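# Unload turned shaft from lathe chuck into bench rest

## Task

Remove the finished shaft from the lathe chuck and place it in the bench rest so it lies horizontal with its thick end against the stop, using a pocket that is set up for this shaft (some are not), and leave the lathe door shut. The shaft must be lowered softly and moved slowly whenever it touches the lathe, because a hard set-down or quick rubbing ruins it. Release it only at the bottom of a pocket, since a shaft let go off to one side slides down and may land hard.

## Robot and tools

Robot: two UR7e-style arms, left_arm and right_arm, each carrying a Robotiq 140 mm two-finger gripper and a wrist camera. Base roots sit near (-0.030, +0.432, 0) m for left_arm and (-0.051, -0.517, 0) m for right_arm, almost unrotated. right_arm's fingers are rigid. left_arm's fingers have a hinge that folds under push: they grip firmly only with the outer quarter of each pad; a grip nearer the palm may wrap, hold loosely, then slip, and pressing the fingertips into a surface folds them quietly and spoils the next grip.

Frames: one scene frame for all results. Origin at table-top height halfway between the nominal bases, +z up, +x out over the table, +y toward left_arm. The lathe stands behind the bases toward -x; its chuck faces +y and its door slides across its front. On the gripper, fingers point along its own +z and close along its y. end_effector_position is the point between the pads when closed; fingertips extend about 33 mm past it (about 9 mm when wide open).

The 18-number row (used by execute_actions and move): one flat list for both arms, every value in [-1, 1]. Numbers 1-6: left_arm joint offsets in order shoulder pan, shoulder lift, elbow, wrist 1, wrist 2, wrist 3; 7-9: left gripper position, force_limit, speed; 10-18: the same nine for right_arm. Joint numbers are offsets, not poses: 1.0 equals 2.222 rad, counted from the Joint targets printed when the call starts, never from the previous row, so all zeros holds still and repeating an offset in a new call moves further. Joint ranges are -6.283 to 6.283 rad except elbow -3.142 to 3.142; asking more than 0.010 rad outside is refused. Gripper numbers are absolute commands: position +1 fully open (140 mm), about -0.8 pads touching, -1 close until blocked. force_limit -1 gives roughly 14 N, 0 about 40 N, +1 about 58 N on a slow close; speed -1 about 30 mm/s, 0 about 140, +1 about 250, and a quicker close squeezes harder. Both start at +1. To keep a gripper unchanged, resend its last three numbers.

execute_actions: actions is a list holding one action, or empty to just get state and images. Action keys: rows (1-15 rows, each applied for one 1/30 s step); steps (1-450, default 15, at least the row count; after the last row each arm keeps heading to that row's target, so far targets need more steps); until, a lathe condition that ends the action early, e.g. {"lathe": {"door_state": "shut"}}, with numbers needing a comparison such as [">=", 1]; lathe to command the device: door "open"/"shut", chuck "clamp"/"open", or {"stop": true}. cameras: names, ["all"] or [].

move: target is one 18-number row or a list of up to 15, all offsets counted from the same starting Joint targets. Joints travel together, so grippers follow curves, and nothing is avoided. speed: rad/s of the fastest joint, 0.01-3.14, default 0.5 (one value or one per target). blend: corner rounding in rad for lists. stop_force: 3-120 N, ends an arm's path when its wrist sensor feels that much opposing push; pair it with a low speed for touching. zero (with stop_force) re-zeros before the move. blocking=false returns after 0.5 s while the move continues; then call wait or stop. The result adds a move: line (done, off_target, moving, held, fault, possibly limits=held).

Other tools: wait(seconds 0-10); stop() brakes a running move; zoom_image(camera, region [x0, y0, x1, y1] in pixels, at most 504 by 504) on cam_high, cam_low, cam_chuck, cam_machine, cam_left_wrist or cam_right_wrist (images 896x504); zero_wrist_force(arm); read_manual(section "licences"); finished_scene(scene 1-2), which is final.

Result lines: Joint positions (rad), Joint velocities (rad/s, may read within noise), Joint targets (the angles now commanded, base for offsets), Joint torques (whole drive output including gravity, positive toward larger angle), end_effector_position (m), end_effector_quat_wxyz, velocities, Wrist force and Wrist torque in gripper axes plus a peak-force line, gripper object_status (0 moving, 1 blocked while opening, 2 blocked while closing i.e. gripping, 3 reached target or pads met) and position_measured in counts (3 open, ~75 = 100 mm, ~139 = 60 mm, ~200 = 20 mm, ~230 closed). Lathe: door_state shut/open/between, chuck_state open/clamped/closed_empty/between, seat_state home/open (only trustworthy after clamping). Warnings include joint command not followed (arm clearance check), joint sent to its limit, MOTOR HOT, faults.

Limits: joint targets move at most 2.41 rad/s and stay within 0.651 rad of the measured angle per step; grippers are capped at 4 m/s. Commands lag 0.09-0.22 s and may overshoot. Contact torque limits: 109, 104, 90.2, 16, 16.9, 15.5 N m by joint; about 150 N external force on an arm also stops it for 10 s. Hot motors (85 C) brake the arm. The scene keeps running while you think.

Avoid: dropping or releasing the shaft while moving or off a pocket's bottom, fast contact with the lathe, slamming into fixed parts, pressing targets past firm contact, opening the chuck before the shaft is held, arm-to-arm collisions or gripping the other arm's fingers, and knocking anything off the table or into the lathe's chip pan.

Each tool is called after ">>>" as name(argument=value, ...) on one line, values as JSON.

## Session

>>> execute_actions(actions=[])

>>> zoom_image(camera="cam_high", region=[400, 180, 580, 310])

>>> zoom_image(camera="cam_low", region=[430, 200, 600, 320])

Scene clock: 0.00 s.
left_arm: end_effector_position=(+0.7476, +0.3084, +0.3672) position_measured=3 object_status=3 end_effector_quat_wxyz=(+0.181, +0.689, -0.678, +0.182) | right_arm: end_effector_position=(+0.7299, +0.0378, +0.2826) position_measured=3 object_status=3 end_effector_quat_wxyz=(-0.107, +0.733, +0.457, +0.492)
Joint positions: left_arm=[-0.128 -0.706 0.198 -1.143 -2.084 -1.741] | right_arm=[0.352 -0.905 1.286 -2.97 -1.219 2.589]
Joint velocities: within noise
Joint torques (N m): no reading
Wrist force (N): no reading
Wrist torque (N m): no reading
Wrist force, peak (N): no reading
Joint targets: left_arm=[-0.128 -0.706 0.198 -1.143 -2.084 -1.741] | right_arm=[0.352 -0.905 1.286 -2.970 -1.219 2.589]
Tool commands: left_gripper/position=+1.0 left_gripper/force_limit=+1.0 left_gripper/speed=+1.0 right_gripper/position=+1.0 right_gripper/force_limit=+1.0 right_gripper/speed=+1.0
lathe: door_state=shut chuck_state=clamped seat_state=home

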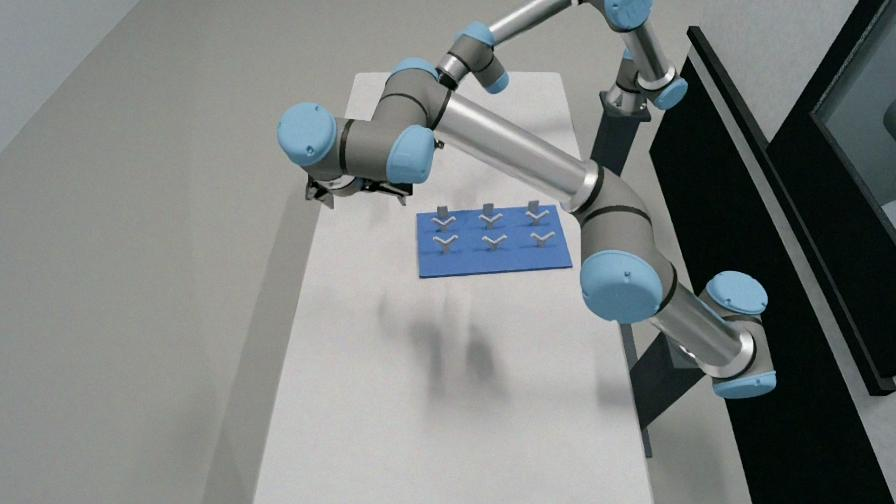

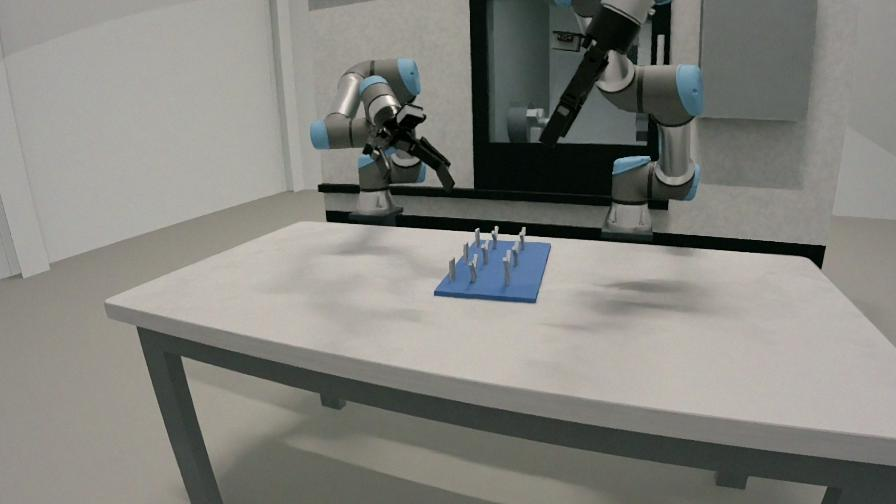

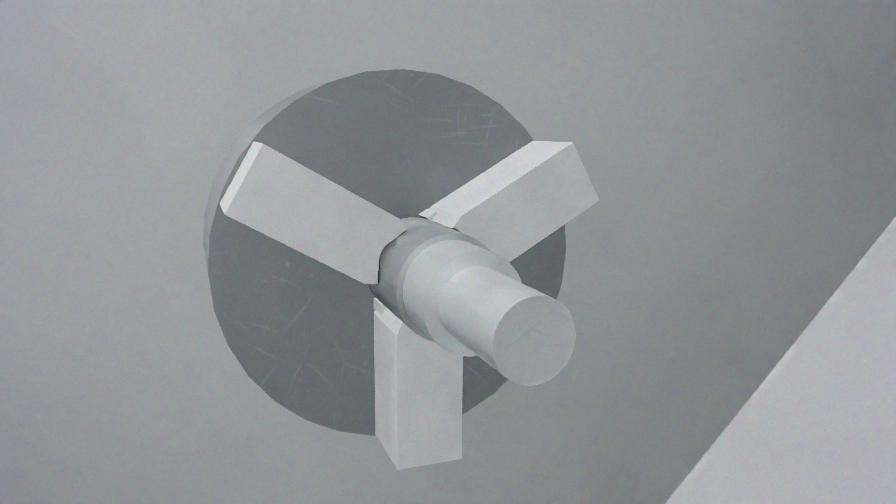

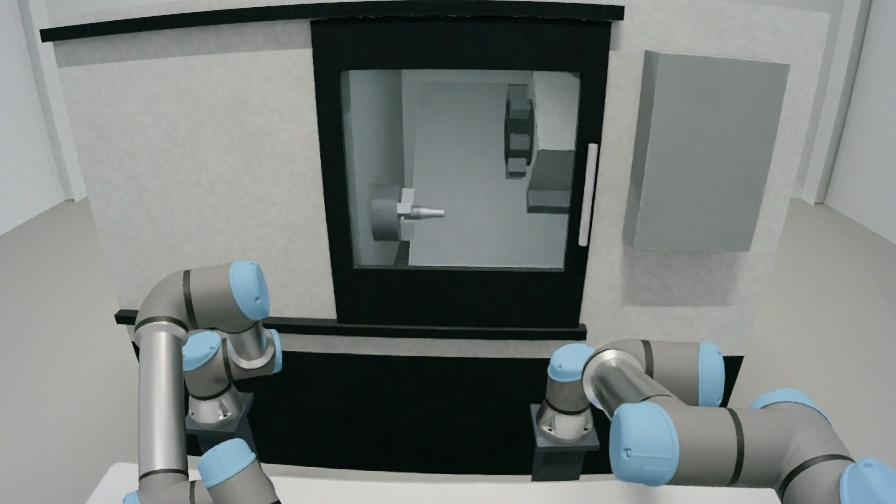

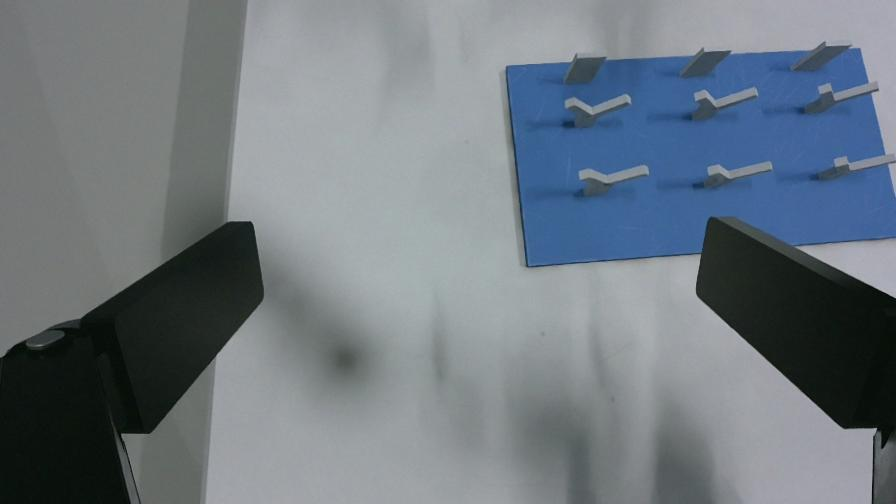

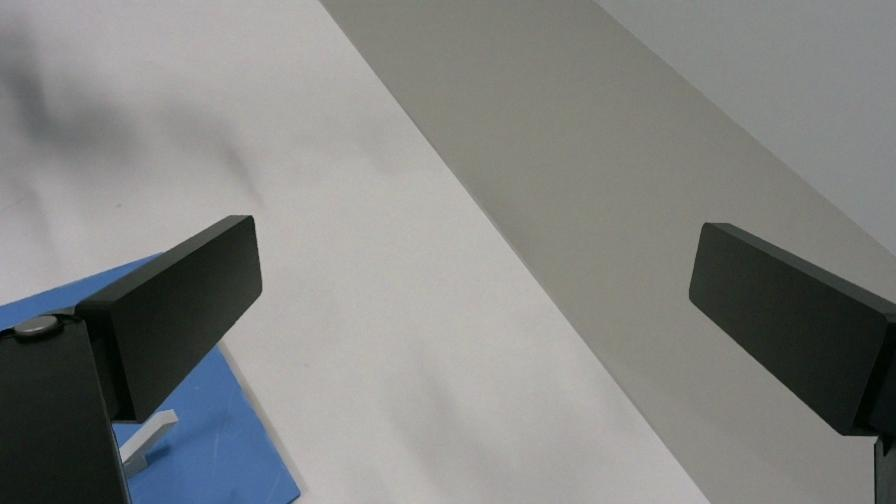

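Scaled by 2.800 from the camera's 896x504 image, which has a finer 1280x720 frame.

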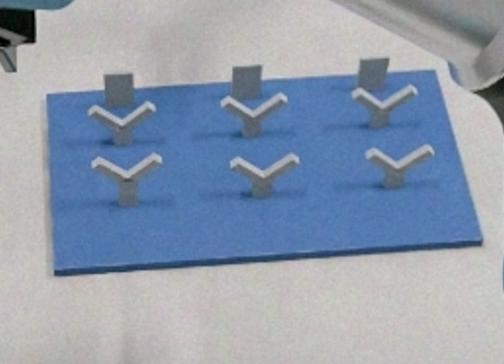

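Scaled by 2.965 from the camera's 896x504 image, which has a finer 1280x720 frame.

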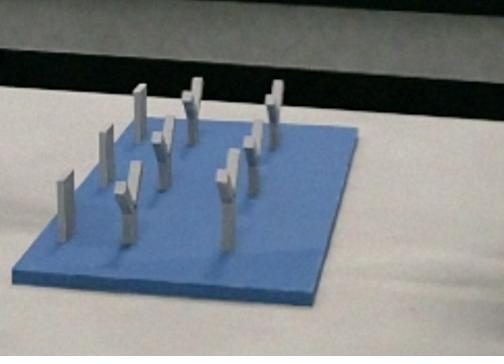

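>>> zoom_image(camera="cam_high", region=[410, 195, 510, 285])

>>> zoom_image(camera="cam_high", region=[470, 190, 570, 280])

>>> zoom_image(camera="cam_low", region=[430, 225, 515, 305])

>>> zoom_image(camera="cam_low", region=[460, 215, 545, 295])

>>> zoom_image(camera="cam_chuck", region=[340, 180, 600, 400])

>>> zoom_image(camera="cam_left_wrist", region=[490, 20, 896, 280])

Scaled by 5.040 from the camera's 896x504 image, which has a finer 1280x720 frame.

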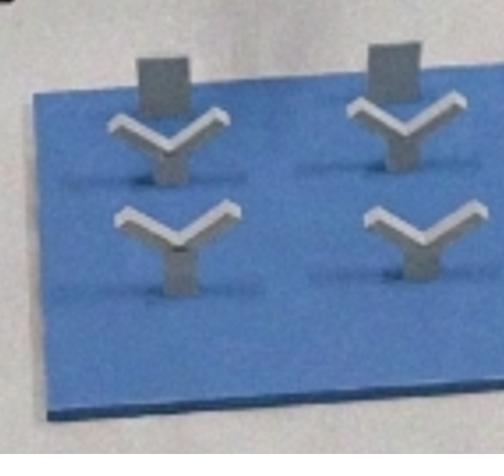

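Scaled by 5.040 from the camera's 896x504 image, which has a finer 1280x720 frame.

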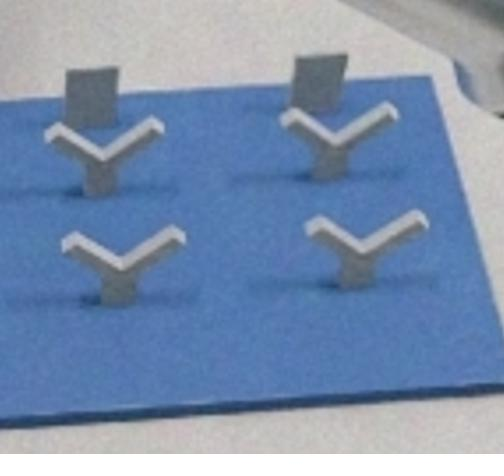

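Scaled by 5.929 from the camera's 896x504 image, which has a finer 1280x720 frame.

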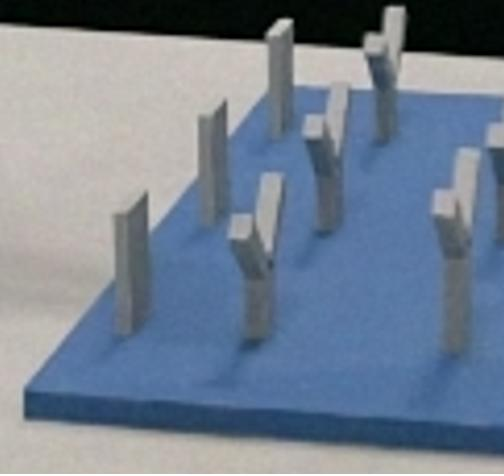

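Scaled by 5.929 from the camera's 896x504 image, which has a finer 1280x720 frame.

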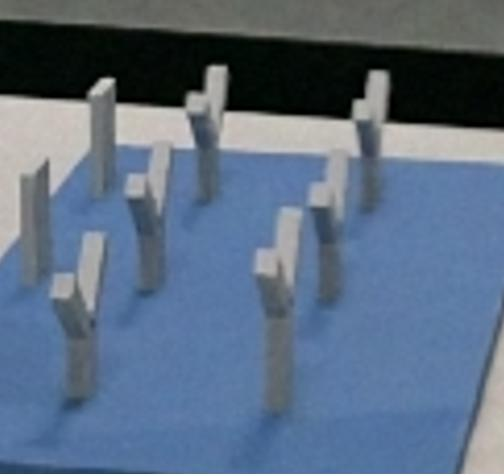

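Scaled by 1.938 from the camera's 896x504 image, which has a finer 1280x720 frame.

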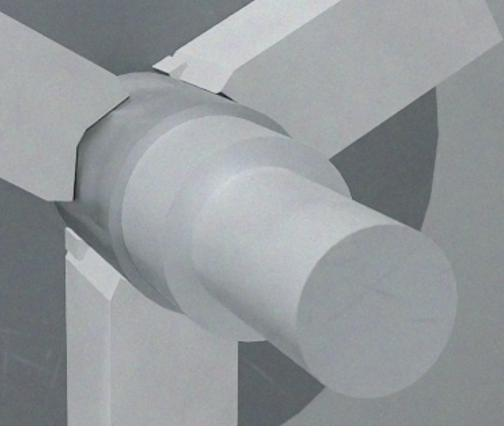

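Scaled by 1.241 from the camera's 896x504 image, which has a finer 1280x720 frame.

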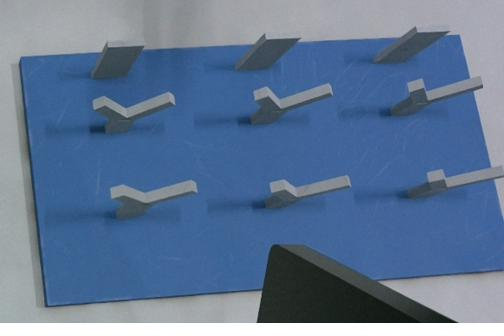

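>>> execute_actions(actions=[{"lathe":{"door":"open"},"steps":1}])

>>> move(target=[0,0,0,0,0,0,1,1,1,-0.7903,-0.2840,0.2759,0.3929,-0.1535,0,1,1,1], speed=1.0)

Scene clock: 30.43 s.
left_arm: end_effector_position=(+0.7476, +0.3084, +0.3672) position_measured=3 object_status=3 end_effector_quat_wxyz=(+0.181, +0.689, -0.678, +0.182) | right_arm: end_effector_position=(+0.7299, +0.0378, +0.2826) position_measured=3 object_status=3 end_effector_quat_wxyz=(-0.107, +0.733, +0.457, +0.492)
Joint positions: left_arm=[-0.128 -0.706 0.198 -1.143 -2.084 -1.741] | right_arm=[0.352 -0.905 1.286 -2.97 -1.219 2.589]
Joint torques (N m): left_arm=[0.62 -60.38 -23.51 -3.49 -0.93 -0.7] | right_arm=[-0.36 -50.01 -26.61 -3.12 0.33 0.16]
Wrist force (N): left_arm=[0.0 0.0 0.1] | right_arm=[0.0 -0.4 0.2]
Wrist torque (N m): left_arm=[0.00 -0.01 0.00] | right_arm=[-0.09 -0.01 0.00]
Wrist force, peak (N): left_arm=[-0.3 -0.1 0.4] | right_arm=[-0.1 -0.6 0.5]
Joint targets: left_arm=[-0.128 -0.706 0.198 -1.143 -2.084 -1.741] | right_arm=[0.352 -0.905 1.286 -2.970 -1.219 2.589]
Tool commands: left_gripper/position=+1.0 left_gripper/force_limit=+1.0 left_gripper/speed=+1.0 right_gripper/position=+1.0 right_gripper/force_limit=+1.0 right_gripper/speed=+1.0
lathe: door_state=between chuck_state=clamped seat_state=home

Scene clock: 32.93 s.
left_arm: end_effector_position=(+0.7476, +0.3084, +0.3672) position_measured=3 object_status=3 end_effector_quat_wxyz=(+0.181, +0.689, -0.678, +0.182) | right_arm: end_effector_position=(+0.1773, -1.0147, +0.1573) position_measured=3 object_status=3 end_effector_quat_wxyz=(+0.064, +0.910, -0.406, +0.050)
Joint positions: left_arm=[-0.128 -0.706 0.198 -1.143 -2.084 -1.741] | right_arm=[-1.404 -1.536 1.899 -2.097 -1.56 2.589]
Joint torques (N m): left_arm=[1.11 -61.11 -23.42 -3.49 -0.91 -0.87] | right_arm=[-12.96 -44.83 -11.87 0.38 -0.84 0.2]
Wrist force (N): left_arm=[-0.1 -0.2 0.2] | right_arm=[0.3 0.2 0.7]
Wrist torque (N m): left_arm=[-0.04 0.01 0.00] | right_arm=[-0.02 -0.05 0.08]
Wrist force, peak (N): left_arm=[0.2 -0.2 0.3] | right_arm=[-4.0 3.9 1.6]
Joint targets: left_arm=[-0.128 -0.706 0.198 -1.143 -2.084 -1.741] | right_arm=[-1.404 -1.536 1.899 -2.097 -1.560 2.589]
lathe: door_state=open chuck_state=clamped seat_state=home
move: done

>>> move(target=[-0.6816,-0.5713,0.6496,-0.0707,-0.0822,0.7393,1,1,1,0,0,0,0,0,0,1,1,1], speed=1.0)

>>> move(target=[[-0.3261,0.0611,0.1401,-0.5748,0.0218,-0.4594,1,1,1,0,0,0,0,0,0,1,1,1],[-0.4271,0.3167,-0.0194,-0.7083,0.1033,-0.5209,1,1,1,0,0,0,0,0,0,1,1,1]], speed=[0.8,0.5], blend=[0.1,0], cameras=["cam_left_wrist","cam_chuck"])

>>> zoom_image(camera="cam_left_wrist", region=[340, 0, 600, 330])

Scene clock: 51.20 s.
left_arm: end_effector_position=(-0.1203, +0.1204, +0.4501) position_measured=3 object_status=3 end_effector_quat_wxyz=(-0.242, +0.665, +0.664, -0.242) | right_arm: end_effector_position=(+0.1772, -1.0147, +0.1573) position_measured=3 object_status=3 end_effector_quat_wxyz=(+0.064, +0.910, -0.406, +0.050)
Joint positions: left_arm=[-1.643 -1.975 1.641 -1.3 -2.267 -0.098] | right_arm=[-1.404 -1.536 1.899 -2.097 -1.56 2.589]
Joint torques (N m): left_arm=[-8.1 -25.61 -4.96 -5.88 -4.09 2.57] | right_arm=[-12.78 -43.33 -12.61 0.3 -0.9 0.69]
Wrist force (N): left_arm=[-0.4 0.8 0.2] | right_arm=[0.4 0.1 1.0]
Wrist torque (N m): left_arm=[0.08 0.21 0.14] | right_arm=[-0.05 -0.06 0.09]
Wrist force, peak (N): left_arm=[-11.4 -2.0 -4.8] | right_arm=[0.3 -0.2 1.4]
Joint targets: left_arm=[-1.643 -1.976 1.641 -1.300 -2.267 -0.098] | right_arm=[-1.404 -1.536 1.899 -2.097 -1.560 2.589]
lathe: door_state=open chuck_state=clamped seat_state=home
move: done

Scene clock: 54.57 s.
left_arm: end_effector_position=(-0.7028, +0.0321, +0.3704) position_measured=3 object_status=3 end_effector_quat_wxyz=(-0.350, +0.619, +0.606, -0.357) | right_arm: end_effector_position=(+0.1772, -1.0147, +0.1573) position_measured=3 object_status=3 end_effector_quat_wxyz=(+0.064, +0.910, -0.406, +0.050)
Joint positions: left_arm=[-2.592 -1.272 1.598 -2.874 -2.037 -1.255] | right_arm=[-1.404 -1.536 1.899 -2.097 -1.56 2.589]
Joint torques (N m): left_arm=[-5.26 -14.41 -42.78 -6.63 2.2 -2.52] | right_arm=[-11.82 -43.02 -11.52 0.25 -0.79 0.56]
Wrist force (N): left_arm=[0.0 0.3 0.5] | right_arm=[0.4 -0.3 0.6]
Wrist torque (N m): left_arm=[0.01 0.15 0.27] | right_arm=[-0.12 -0.07 0.09]
Wrist force, peak (N): left_arm=[-0.8 1.3 2.9] | right_arm=[0.6 -0.4 1.0]
Joint targets: left_arm=[-2.592 -1.272 1.598 -2.874 -2.037 -1.256] | right_arm=[-1.404 -1.536 1.899 -2.097 -1.560 2.589]
lathe: door_state=open chuck_state=clamped seat_state=home
move: done
Images, in order (width x height): cam_chuck 896x504, cam_left_wrist 896x504.

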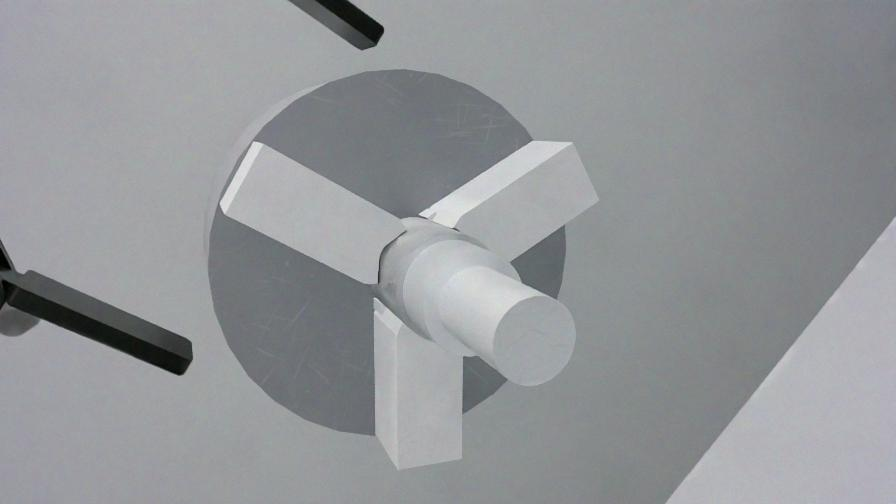

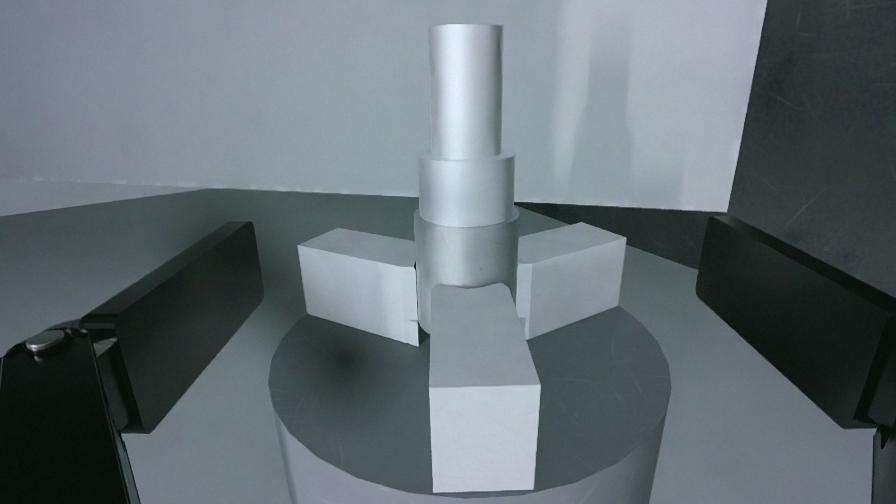

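Scaled by 1.527 from the camera's 896x504 image, which has a finer 1280x720 frame.

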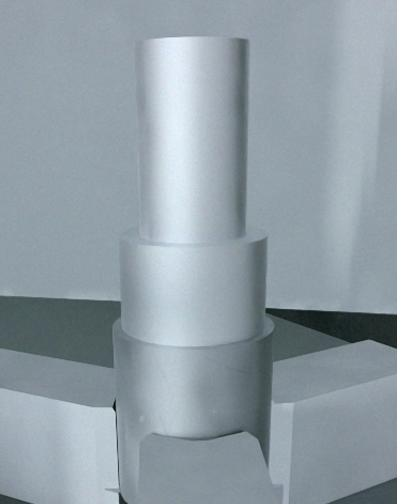

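>>> move(target=[-0.0207,0.0392,-0.0243,-0.0204,0.0172,-0.0127,1,1,1,0,0,0,0,0,0,1,1,1], speed=0.2, cameras=["cam_left_wrist","cam_chuck"])

>>> zoom_image(camera="cam_left_wrist", region=[340, 0, 600, 330])

Scene clock: 72.30 s.
left_arm: end_effector_position=(-0.7466, +0.0370, +0.3464) position_measured=3 object_status=3 end_effector_quat_wxyz=(-0.350, +0.619, +0.606, -0.357) | right_arm: end_effector_position=(+0.1772, -1.0147, +0.1573) position_measured=3 object_status=3 end_effector_quat_wxyz=(+0.064, +0.910, -0.406, +0.050)
Joint positions: left_arm=[-2.638 -1.185 1.544 -2.919 -1.999 -1.284] | right_arm=[-1.404 -1.536 1.899 -2.097 -1.56 2.589]
Joint torques (N m): left_arm=[-5.41 -16.07 -42.34 -6.48 2.18 -2.6] | right_arm=[-12.42 -42.73 -13.29 0.19 -0.87 0.95]
Wrist force (N): left_arm=[-0.1 0.3 0.7] | right_arm=[0.0 -0.2 0.7]
Wrist torque (N m): left_arm=[0.01 0.15 0.25] | right_arm=[-0.10 0.01 0.09]
Wrist force, peak (N): left_arm=[-3.3 1.7 -1.7] | right_arm=[0.6 -0.2 1.1]
Joint targets: left_arm=[-2.638 -1.185 1.544 -2.919 -1.999 -1.284] | right_arm=[-1.404 -1.536 1.899 -2.097 -1.560 2.589]
lathe: door_state=open chuck_state=clamped seat_state=home
move: done
Images, in order (width x height): cam_chuck 896x504, cam_left_wrist 896x504.

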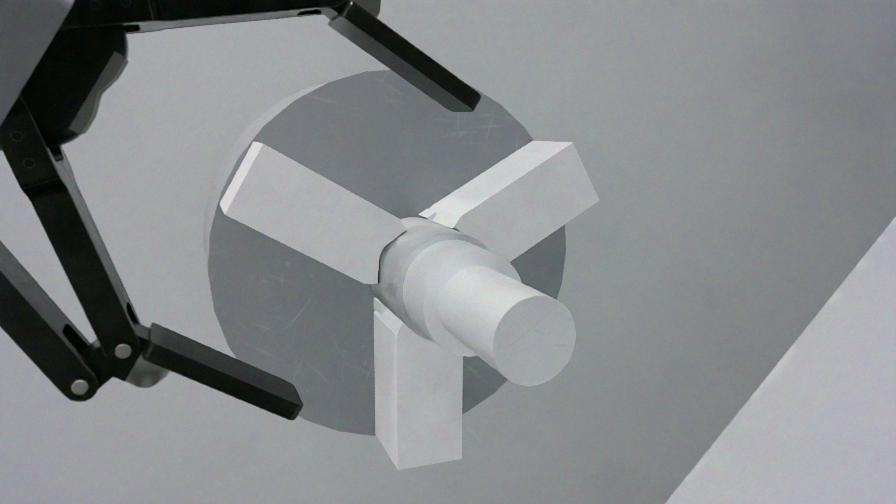

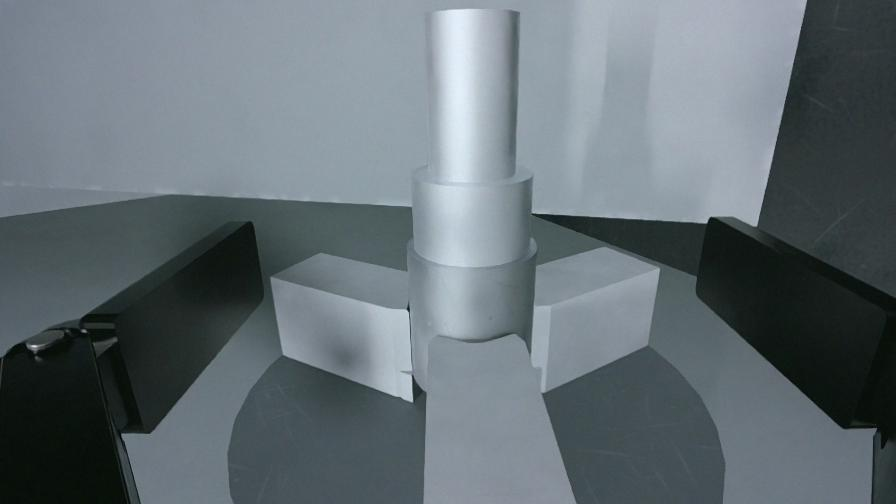

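Scaled by 1.527 from the camera's 896x504 image, which has a finer 1280x720 frame.

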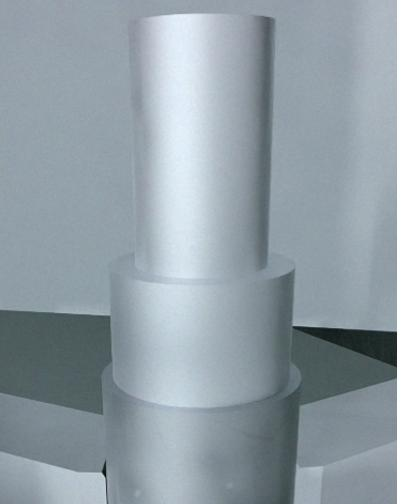

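>>> move(target=[-0.0120,0.0115,-0.0053,-0.0091,0.0101,-0.0072,1,1,1,0,0,0,0,0,0,1,1,1], speed=0.1)

>>> execute_actions(actions=[{"rows":[[0,0,0,0,0,0,-0.1,0.4,-0.6,0,0,0,0,0,0,1,1,1]],"steps":60}], cameras=["cam_left_wrist","cam_chuck"])

>>> zoom_image(camera="cam_left_wrist", region=[320, 160, 640, 400])

>>> zoom_image(camera="cam_chuck", region=[340, 180, 600, 400])

Scene clock: 88.40 s.
left_arm: end_effector_position=(-0.7637, +0.0456, +0.3375) position_measured=3 object_status=3 end_effector_quat_wxyz=(-0.350, +0.619, +0.606, -0.357) | right_arm: end_effector_position=(+0.1772, -1.0147, +0.1573) position_measured=3 object_status=3 end_effector_quat_wxyz=(+0.064, +0.910, -0.406, +0.050)
Joint positions: left_arm=[-2.664 -1.159 1.532 -2.939 -1.977 -1.3] | right_arm=[-1.404 -1.536 1.899 -2.097 -1.56 2.589]
Joint torques (N m): left_arm=[-7.35 -18.6 -43.07 -6.72 2.31 -2.3] | right_arm=[-12.18 -41.6 -12.76 0.33 -0.9 1.25]
Wrist force (N): left_arm=[0.0 0.8 0.8] | right_arm=[0.3 -0.2 0.9]
Wrist torque (N m): left_arm=[0.09 0.12 0.24] | right_arm=[-0.10 -0.03 0.09]
Wrist force, peak (N): left_arm=[0.1 1.0 1.4] | right_arm=[0.4 0.0 1.2]
Joint targets: left_arm=[-2.665 -1.159 1.532 -2.939 -1.976 -1.300] | right_arm=[-1.404 -1.536 1.899 -2.097 -1.560 2.589]
lathe: door_state=open chuck_state=clamped seat_state=home
move: done

Scene clock: 90.60 s.
left_arm: end_effector_position=(-0.7638, +0.0456, +0.3374) position_measured=141 object_status=3 end_effector_quat_wxyz=(-0.350, +0.619, +0.606, -0.357) | right_arm: end_effector_position=(+0.1772, -1.0147, +0.1573) position_measured=3 object_status=3 end_effector_quat_wxyz=(+0.064, +0.910, -0.406, +0.050)
Joint positions: left_arm=[-2.665 -1.159 1.532 -2.939 -1.976 -1.3] | right_arm=[-1.404 -1.536 1.899 -2.097 -1.56 2.589]
Joint torques (N m): left_arm=[-7.12 -17.83 -42.64 -6.66 2.14 -2.57] | right_arm=[-12.84 -41.93 -13.69 0.16 -0.74 1]
Wrist force (N): left_arm=[0.0 0.8 1.1] | right_arm=[0.4 0.0 1.2]
Wrist torque (N m): left_arm=[0.04 0.13 0.25] | right_arm=[-0.06 -0.06 0.10]
Wrist force, peak (N): left_arm=[0.0 0.8 1.3] | right_arm=[0.4 0.0 1.2]
Joint targets: left_arm=[-2.665 -1.159 1.532 -2.939 -1.976 -1.300] | right_arm=[-1.404 -1.536 1.899 -2.097 -1.560 2.589]
lathe: door_state=open chuck_state=clamped seat_state=home
Images, in order (width x height): cam_chuck 896x504, cam_left_wrist 896x504.

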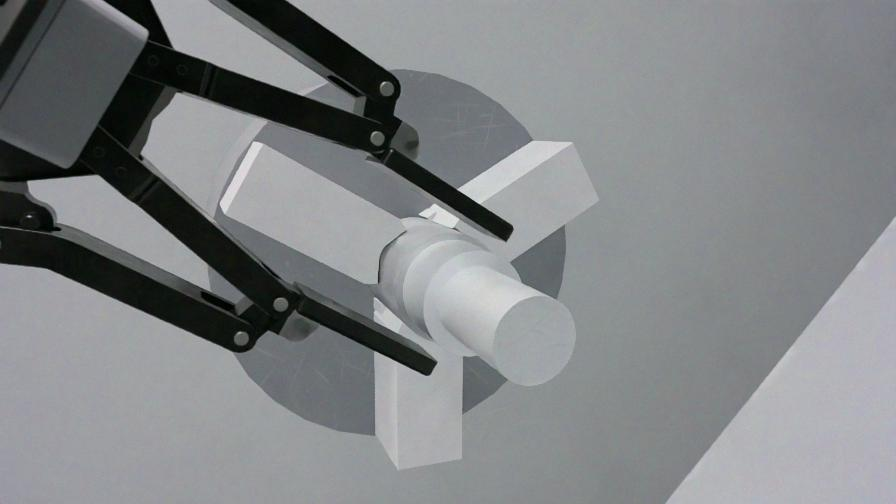

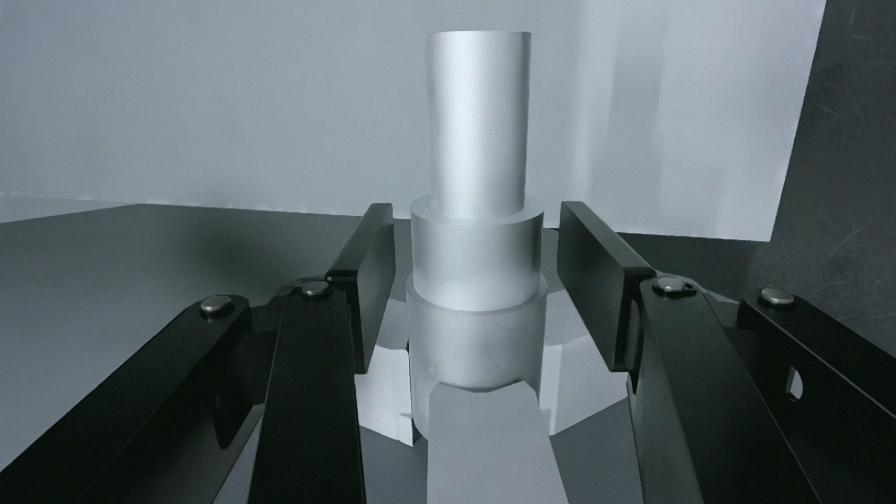

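Scaled by 1.575 from the camera's 896x504 image, which has a finer 1280x720 frame.

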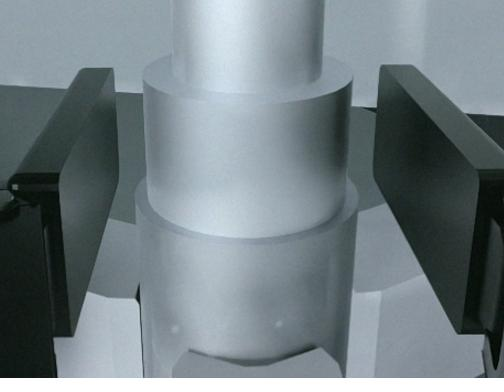

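Scaled by 1.938 from the camera's 896x504 image, which has a finer 1280x720 frame.

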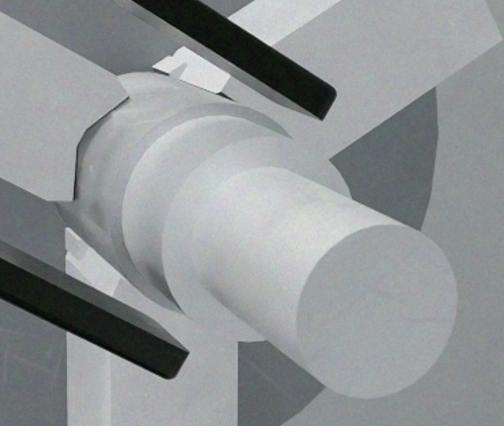

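>>> zero_wrist_force(arm="left_arm")

>>> execute_actions(actions=[{"rows":[[0,0,0,0,0,0,-1,0.4,-1,0,0,0,0,0,0,1,1,1]],"steps":60}], cameras=["cam_left_wrist","cam_chuck"])

>>> zoom_image(camera="cam_chuck", region=[340, 180, 600, 400])

Wrist force sensor zeroed.

Scene clock: 101.20 s.
left_arm: end_effector_position=(-0.7638, +0.0456, +0.3374) position_measured=164 object_status=2 end_effector_quat_wxyz=(-0.350, +0.619, +0.606, -0.357) | right_arm: end_effector_position=(+0.1772, -1.0147, +0.1573) position_measured=3 object_status=3 end_effector_quat_wxyz=(+0.064, +0.910, -0.406, +0.050)
Joint positions: left_arm=[-2.665 -1.159 1.532 -2.939 -1.976 -1.3] | right_arm=[-1.404 -1.536 1.899 -2.097 -1.56 2.589]
Joint torques (N m): left_arm=[-6.43 -18.53 -41.65 -6.23 0.13 -2.4] | right_arm=[-10.63 -41.61 -13.07 0.19 -0.84 1.13]
Wrist force (N, zeroed by zero_wrist_force on left_arm): left_arm=[6.0 9.1 -22.7] | right_arm=[0.5 0.1 0.9]
Wrist torque (N m, zeroed by zero_wrist_force on left_arm): left_arm=[-0.44 0.04 -0.04] | right_arm=[-0.05 -0.08 0.08]
Wrist force, peak (N, zeroed by zero_wrist_force on left_arm): left_arm=[6.5 8.3 -23.0] | right_arm=[-0.1 -0.2 1.4]
Joint targets: left_arm=[-2.665 -1.159 1.532 -2.939 -1.976 -1.300] | right_arm=[-1.404 -1.536 1.899 -2.097 -1.560 2.589]
lathe: door_state=open chuck_state=clamped seat_state=home
Images, in order (width x height): cam_chuck 896x504, cam_left_wrist 896x504.

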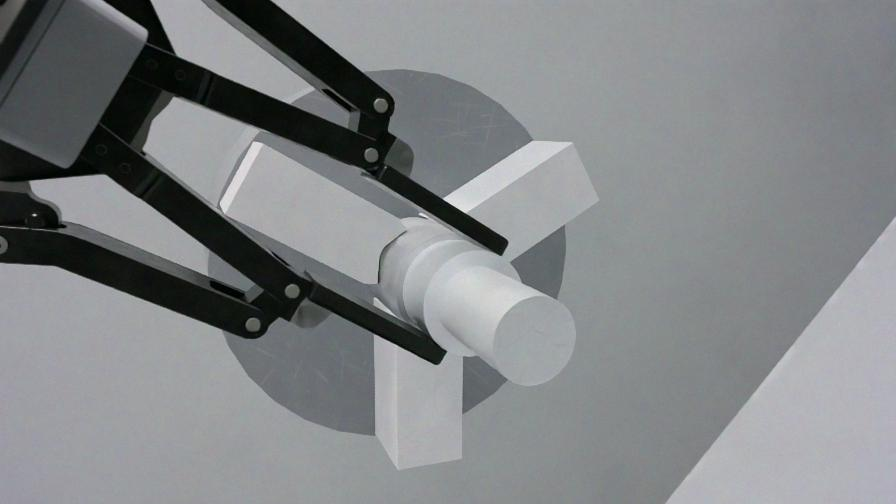

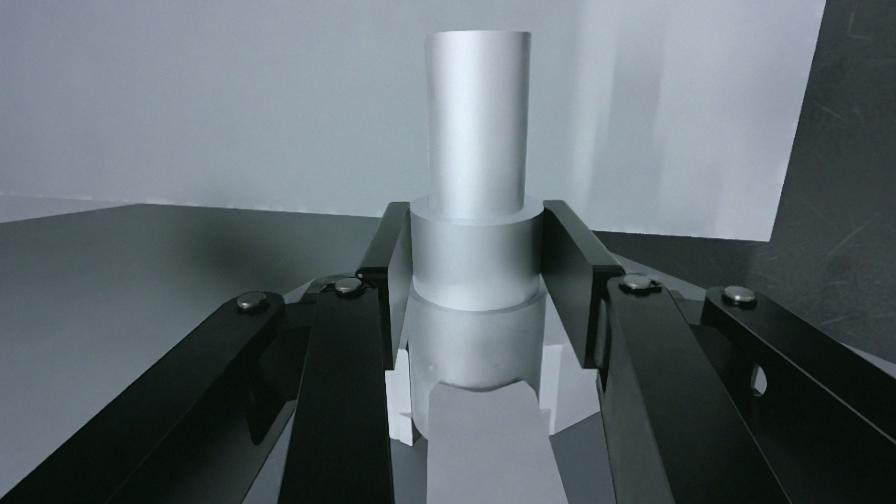

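Scaled by 1.938 from the camera's 896x504 image, which has a finer 1280x720 frame.

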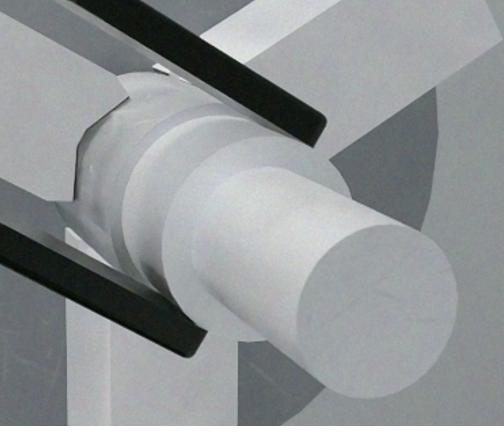

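>>> move(target=[0.00016,-0.0005,0.0004,0.0001,-0.00016,0,-1,0.4,-1,0,0,0,0,0,0,1,1,1], speed=0.02)

>>> execute_actions(actions=[{"lathe":{"chuck":"open"},"steps":120,"until":{"lathe":{"chuck_state":"open"}}}])

Scene clock: 105.00 s.
left_arm: end_effector_position=(-0.7634, +0.0457, +0.3376) position_measured=164 object_status=2 end_effector_quat_wxyz=(-0.350, +0.619, +0.606, -0.357) | right_arm: end_effector_position=(+0.1772, -1.0147, +0.1573) position_measured=3 object_status=3 end_effector_quat_wxyz=(+0.064, +0.910, -0.406, +0.050)
Joint positions: left_arm=[-2.664 -1.16 1.533 -2.939 -1.977 -1.3] | right_arm=[-1.404 -1.536 1.899 -2.097 -1.56 2.589]
Joint torques (N m): left_arm=[5.17 -76.15 -3.96 -1.19 -2.51 -2.34] | right_arm=[-11.94 -42.08 -14.06 0.28 -0.83 1.09]
Wrist force (N, zeroed by zero_wrist_force on left_arm): left_arm=[-2.0 -0.8 1.1] | right_arm=[0.4 0.2 0.8]
Wrist torque (N m, zeroed by zero_wrist_force on left_arm): left_arm=[0.00 -0.01 -0.04] | right_arm=[-0.01 -0.06 0.08]
Wrist force, peak (N, zeroed by zero_wrist_force on left_arm): left_arm=[6.0 9.0 -23.0] | right_arm=[0.4 -0.3 1.1]
Joint targets: left_arm=[-2.664 -1.160 1.533 -2.939 -1.977 -1.300] | right_arm=[-1.404 -1.536 1.899 -2.097 -1.560 2.589]
lathe: door_state=open chuck_state=clamped seat_state=home
move: done

Scene clock: 105.77 s.
left_arm: end_effector_position=(-0.7633, +0.0457, +0.3377) position_measured=164 object_status=2 end_effector_quat_wxyz=(-0.350, +0.619, +0.606, -0.357) | right_arm: end_effector_position=(+0.1772, -1.0147, +0.1573) position_measured=3 object_status=3 end_effector_quat_wxyz=(+0.064, +0.910, -0.406, +0.050)
Joint positions: left_arm=[-2.664 -1.16 1.533 -2.939 -1.977 -1.3] | right_arm=[-1.404 -1.536 1.899 -2.097 -1.56 2.589]
Joint torques (N m): left_arm=[5.62 -77.45 -11.01 -3.96 -2.52 -2.3] | right_arm=[-11.17 -41.06 -13.18 0.36 -0.73 1.09]
Wrist force (N, zeroed by zero_wrist_force on left_arm): left_arm=[0.9 4.8 3.1] | right_arm=[0.4 -0.4 0.8]
Wrist torque (N m, zeroed by zero_wrist_force on left_arm): left_arm=[-0.21 -0.10 -0.10] | right_arm=[-0.14 -0.08 0.09]
Wrist force, peak (N, zeroed by zero_wrist_force on left_arm): left_arm=[0.8 5.0 3.2] | right_arm=[0.5 -0.1 1.0]
Joint targets: left_arm=[-2.664 -1.160 1.533 -2.939 -1.977 -1.300] | right_arm=[-1.404 -1.536 1.899 -2.097 -1.560 2.589]
Tool commands: left_gripper/position=-1.0 left_gripper/force_limit=+0.4 left_gripper/speed=-1.0 right_gripper/position=+1.0 right_gripper/force_limit=+1.0 right_gripper/speed=+1.0
lathe: door_state=open chuck_state=open seat_state=open

>>> move(target=[-0.0355,-0.0293,0.0447,-0.0229,0.0299,-0.0203,-1,0.4,-1,0,0,0,0,0,0,1,1,1], speed=0.03, stop_force=30, cameras=["cam_left_wrist","cam_chuck"])

Scene clock: 119.83 s.
left_arm: end_effector_position=(-0.7627, +0.0958, +0.3364) position_measured=164 object_status=2 end_effector_quat_wxyz=(-0.350, +0.619, +0.606, -0.357) | right_arm: end_effector_position=(+0.1772, -1.0147, +0.1573) position_measured=3 object_status=3 end_effector_quat_wxyz=(+0.064, +0.910, -0.406, +0.050)
Joint positions: left_arm=[-2.743 -1.225 1.632 -2.99 -1.91 -1.345] | right_arm=[-1.404 -1.536 1.899 -2.097 -1.56 2.589]
Joint torques (N m): left_arm=[-7.62 -77.64 -7.33 -9.62 2.05 -2.48] | right_arm=[-11.28 -40.19 -14.02 0.26 -0.87 0.93]
Wrist force (N, zeroed by zero_wrist_force on left_arm): left_arm=[1.0 5.0 3.2] | right_arm=[0.5 0.2 0.9]
Wrist torque (N m, zeroed by zero_wrist_force on left_arm): left_arm=[-0.17 -0.13 -0.06] | right_arm=[-0.02 -0.08 0.10]
Wrist force, peak (N, zeroed by zero_wrist_force on left_arm): left_arm=[0.9 5.3 3.1] | right_arm=[0.8 -0.2 0.9]
Joint targets: left_arm=[-2.743 -1.225 1.632 -2.990 -1.910 -1.345] | right_arm=[-1.404 -1.536 1.899 -2.097 -1.560 2.589]
lathe: door_state=open chuck_state=open seat_state=open
move: done
Images, in order (width x height): cam_chuck 896x504, cam_left_wrist 896x504.

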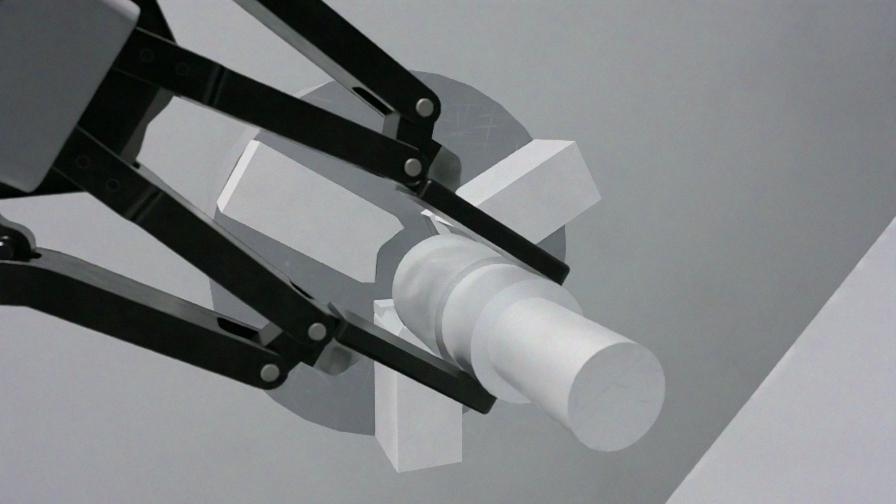

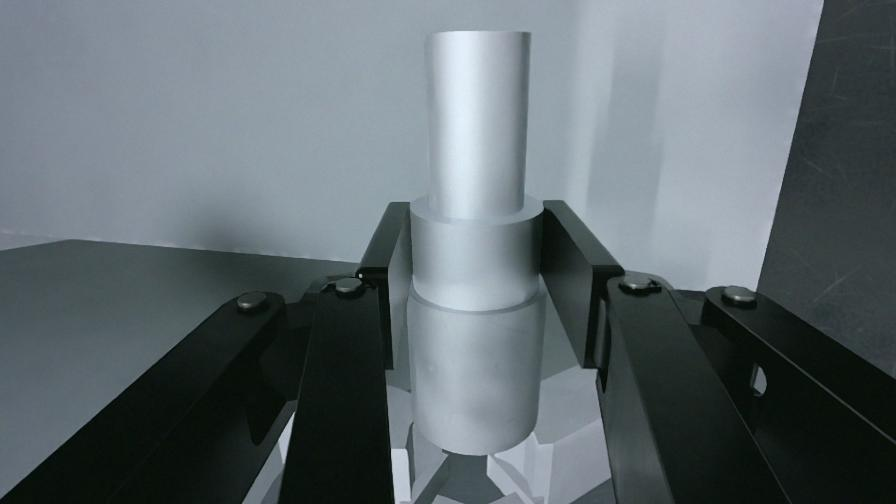

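>>> move(target=[[0.1690,-0.2766,0.1440,0.1859,-0.1385,0.1018,-1,0.4,-1,0,0,0,0,0,0,1,1,1],[0.4950,-0.3376,0.0038,0.7606,-0.1603,0.5612,-1,0.4,-1,0,0,0,0,0,0,1,1,1]], speed=[0.6,0.7], blend=[0.1,0])

>>> move(target=[0.4739,0.3920,-0.2060,-0.1575,0.3132,0.4481,-1,0.4,-1,0,0,0,0,0,0,1,1,1], speed=0.7, cameras=["cam_left_wrist","cam_low","cam_high"])

>>> zoom_image(camera="cam_low", region=[430, 190, 550, 300])

>>> zoom_image(camera="cam_high", region=[390, 150, 510, 280])

Scene clock: 145.40 s.
left_arm: end_effector_position=(-0.1205, +0.1204, +0.4501) position_measured=164 object_status=2 end_effector_quat_wxyz=(-0.242, +0.665, +0.664, -0.242) | right_arm: end_effector_position=(+0.1772, -1.0147, +0.1573) position_measured=3 object_status=3 end_effector_quat_wxyz=(+0.064, +0.910, -0.406, +0.050)
Joint positions: left_arm=[-1.643 -1.976 1.641 -1.3 -2.267 -0.098] | right_arm=[-1.404 -1.536 1.899 -2.097 -1.56 2.589]
Joint torques (N m): left_arm=[7.91 -27.41 -46.73 -1.09 -5.84 2.76] | right_arm=[-11.22 -40.77 -14.28 0.18 -0.79 1.16]
Wrist force (N, zeroed by zero_wrist_force on left_arm): left_arm=[1.0 3.4 4.4] | right_arm=[0.7 0.2 0.9]
Wrist torque (N m, zeroed by zero_wrist_force on left_arm): left_arm=[-0.18 -0.17 -0.18] | right_arm=[-0.02 -0.13 0.09]
Wrist force, peak (N, zeroed by zero_wrist_force on left_arm): left_arm=[6.9 1.3 11.3] | right_arm=[0.5 -0.2 1.3]
Joint targets: left_arm=[-1.643 -1.976 1.641 -1.300 -2.267 -0.098] | right_arm=[-1.404 -1.536 1.899 -2.097 -1.560 2.589]
lathe: door_state=open chuck_state=open seat_state=open
move: done

Scene clock: 147.60 s.
left_arm: end_effector_position=(+0.6094, +0.1602, +0.2005) position_measured=164 object_status=2 end_effector_quat_wxyz=(+0.000, +0.679, +0.734, +0.000) | right_arm: end_effector_position=(+0.1772, -1.0147, +0.1573) position_measured=3 object_status=3 end_effector_quat_wxyz=(+0.064, +0.910, -0.406, +0.050)
Joint positions: left_arm=[-0.59 -1.105 1.183 -1.65 -1.571 0.898] | right_arm=[-1.404 -1.536 1.899 -2.097 -1.56 2.589]
Joint torques (N m): left_arm=[7.88 -22.68 -47.87 -6.4 2.25 2.61] | right_arm=[-10 -40.63 -14.69 0.34 -0.81 1.02]
Wrist force (N, zeroed by zero_wrist_force on left_arm): left_arm=[0.6 -0.5 6.7] | right_arm=[0.6 -0.2 0.8]
Wrist torque (N m, zeroed by zero_wrist_force on left_arm): left_arm=[0.02 -0.19 -0.30] | right_arm=[-0.10 -0.12 0.10]
Wrist force, peak (N, zeroed by zero_wrist_force on left_arm): left_arm=[22.1 10.4 7.6] | right_arm=[0.7 0.0 1.1]
Joint targets: left_arm=[-0.590 -1.105 1.183 -1.650 -1.571 0.898] | right_arm=[-1.404 -1.536 1.899 -2.097 -1.560 2.589]
lathe: door_state=open chuck_state=open seat_state=open
move: done
Images, in order (width x height): cam_high 896x504, cam_low 896x504, cam_left_wrist 896x504.

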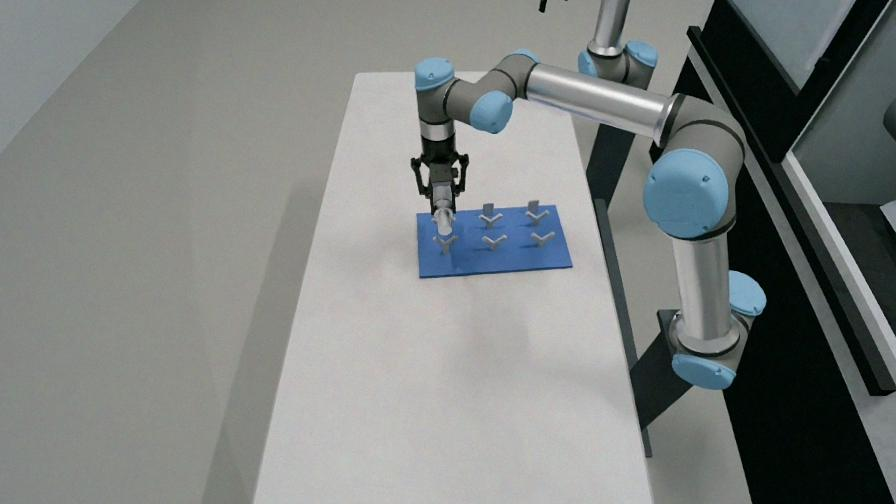

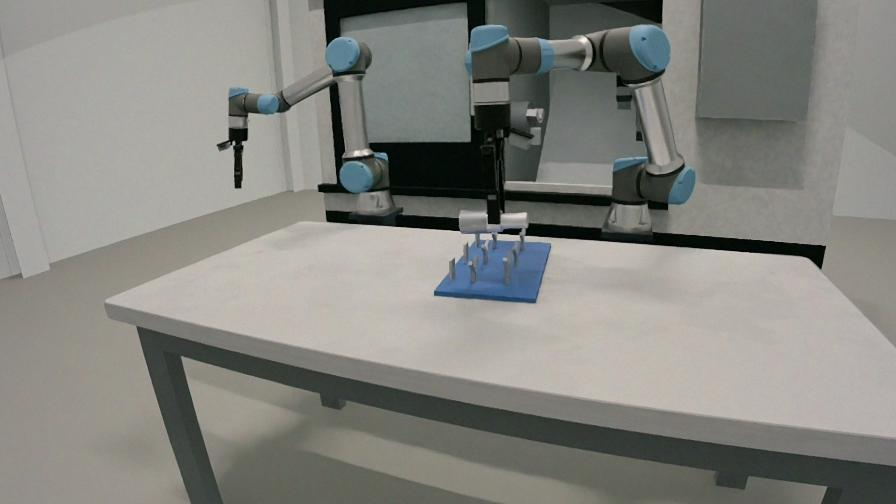

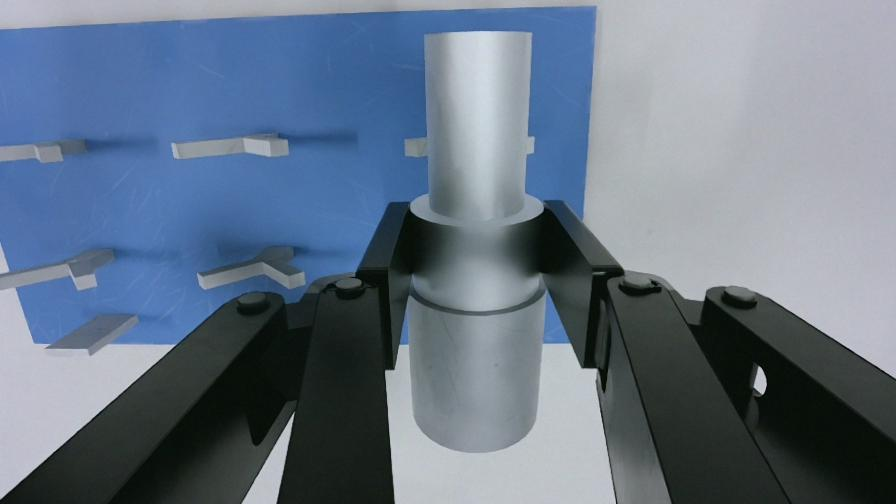

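Scaled by 4.200 from the camera's 896x504 image, which has a finer 1280x720 frame.

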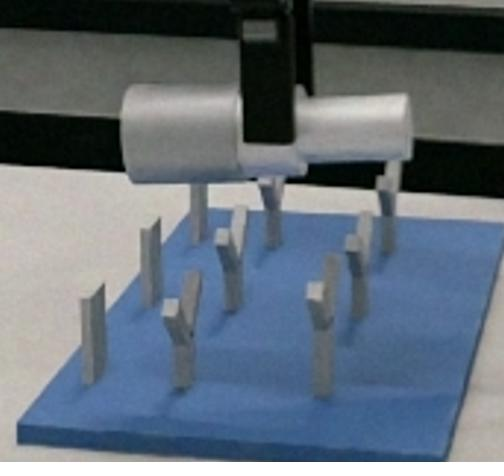

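Scaled by 3.877 from the camera's 896x504 image, which has a finer 1280x720 frame.

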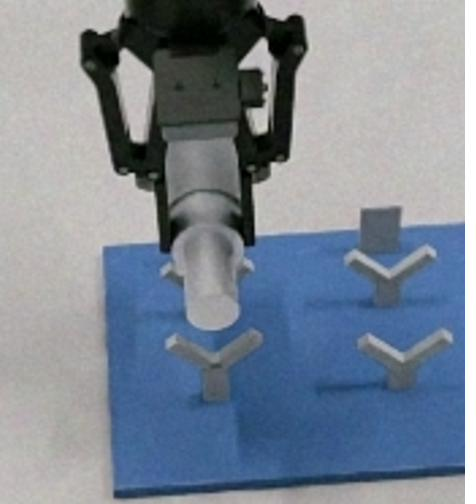

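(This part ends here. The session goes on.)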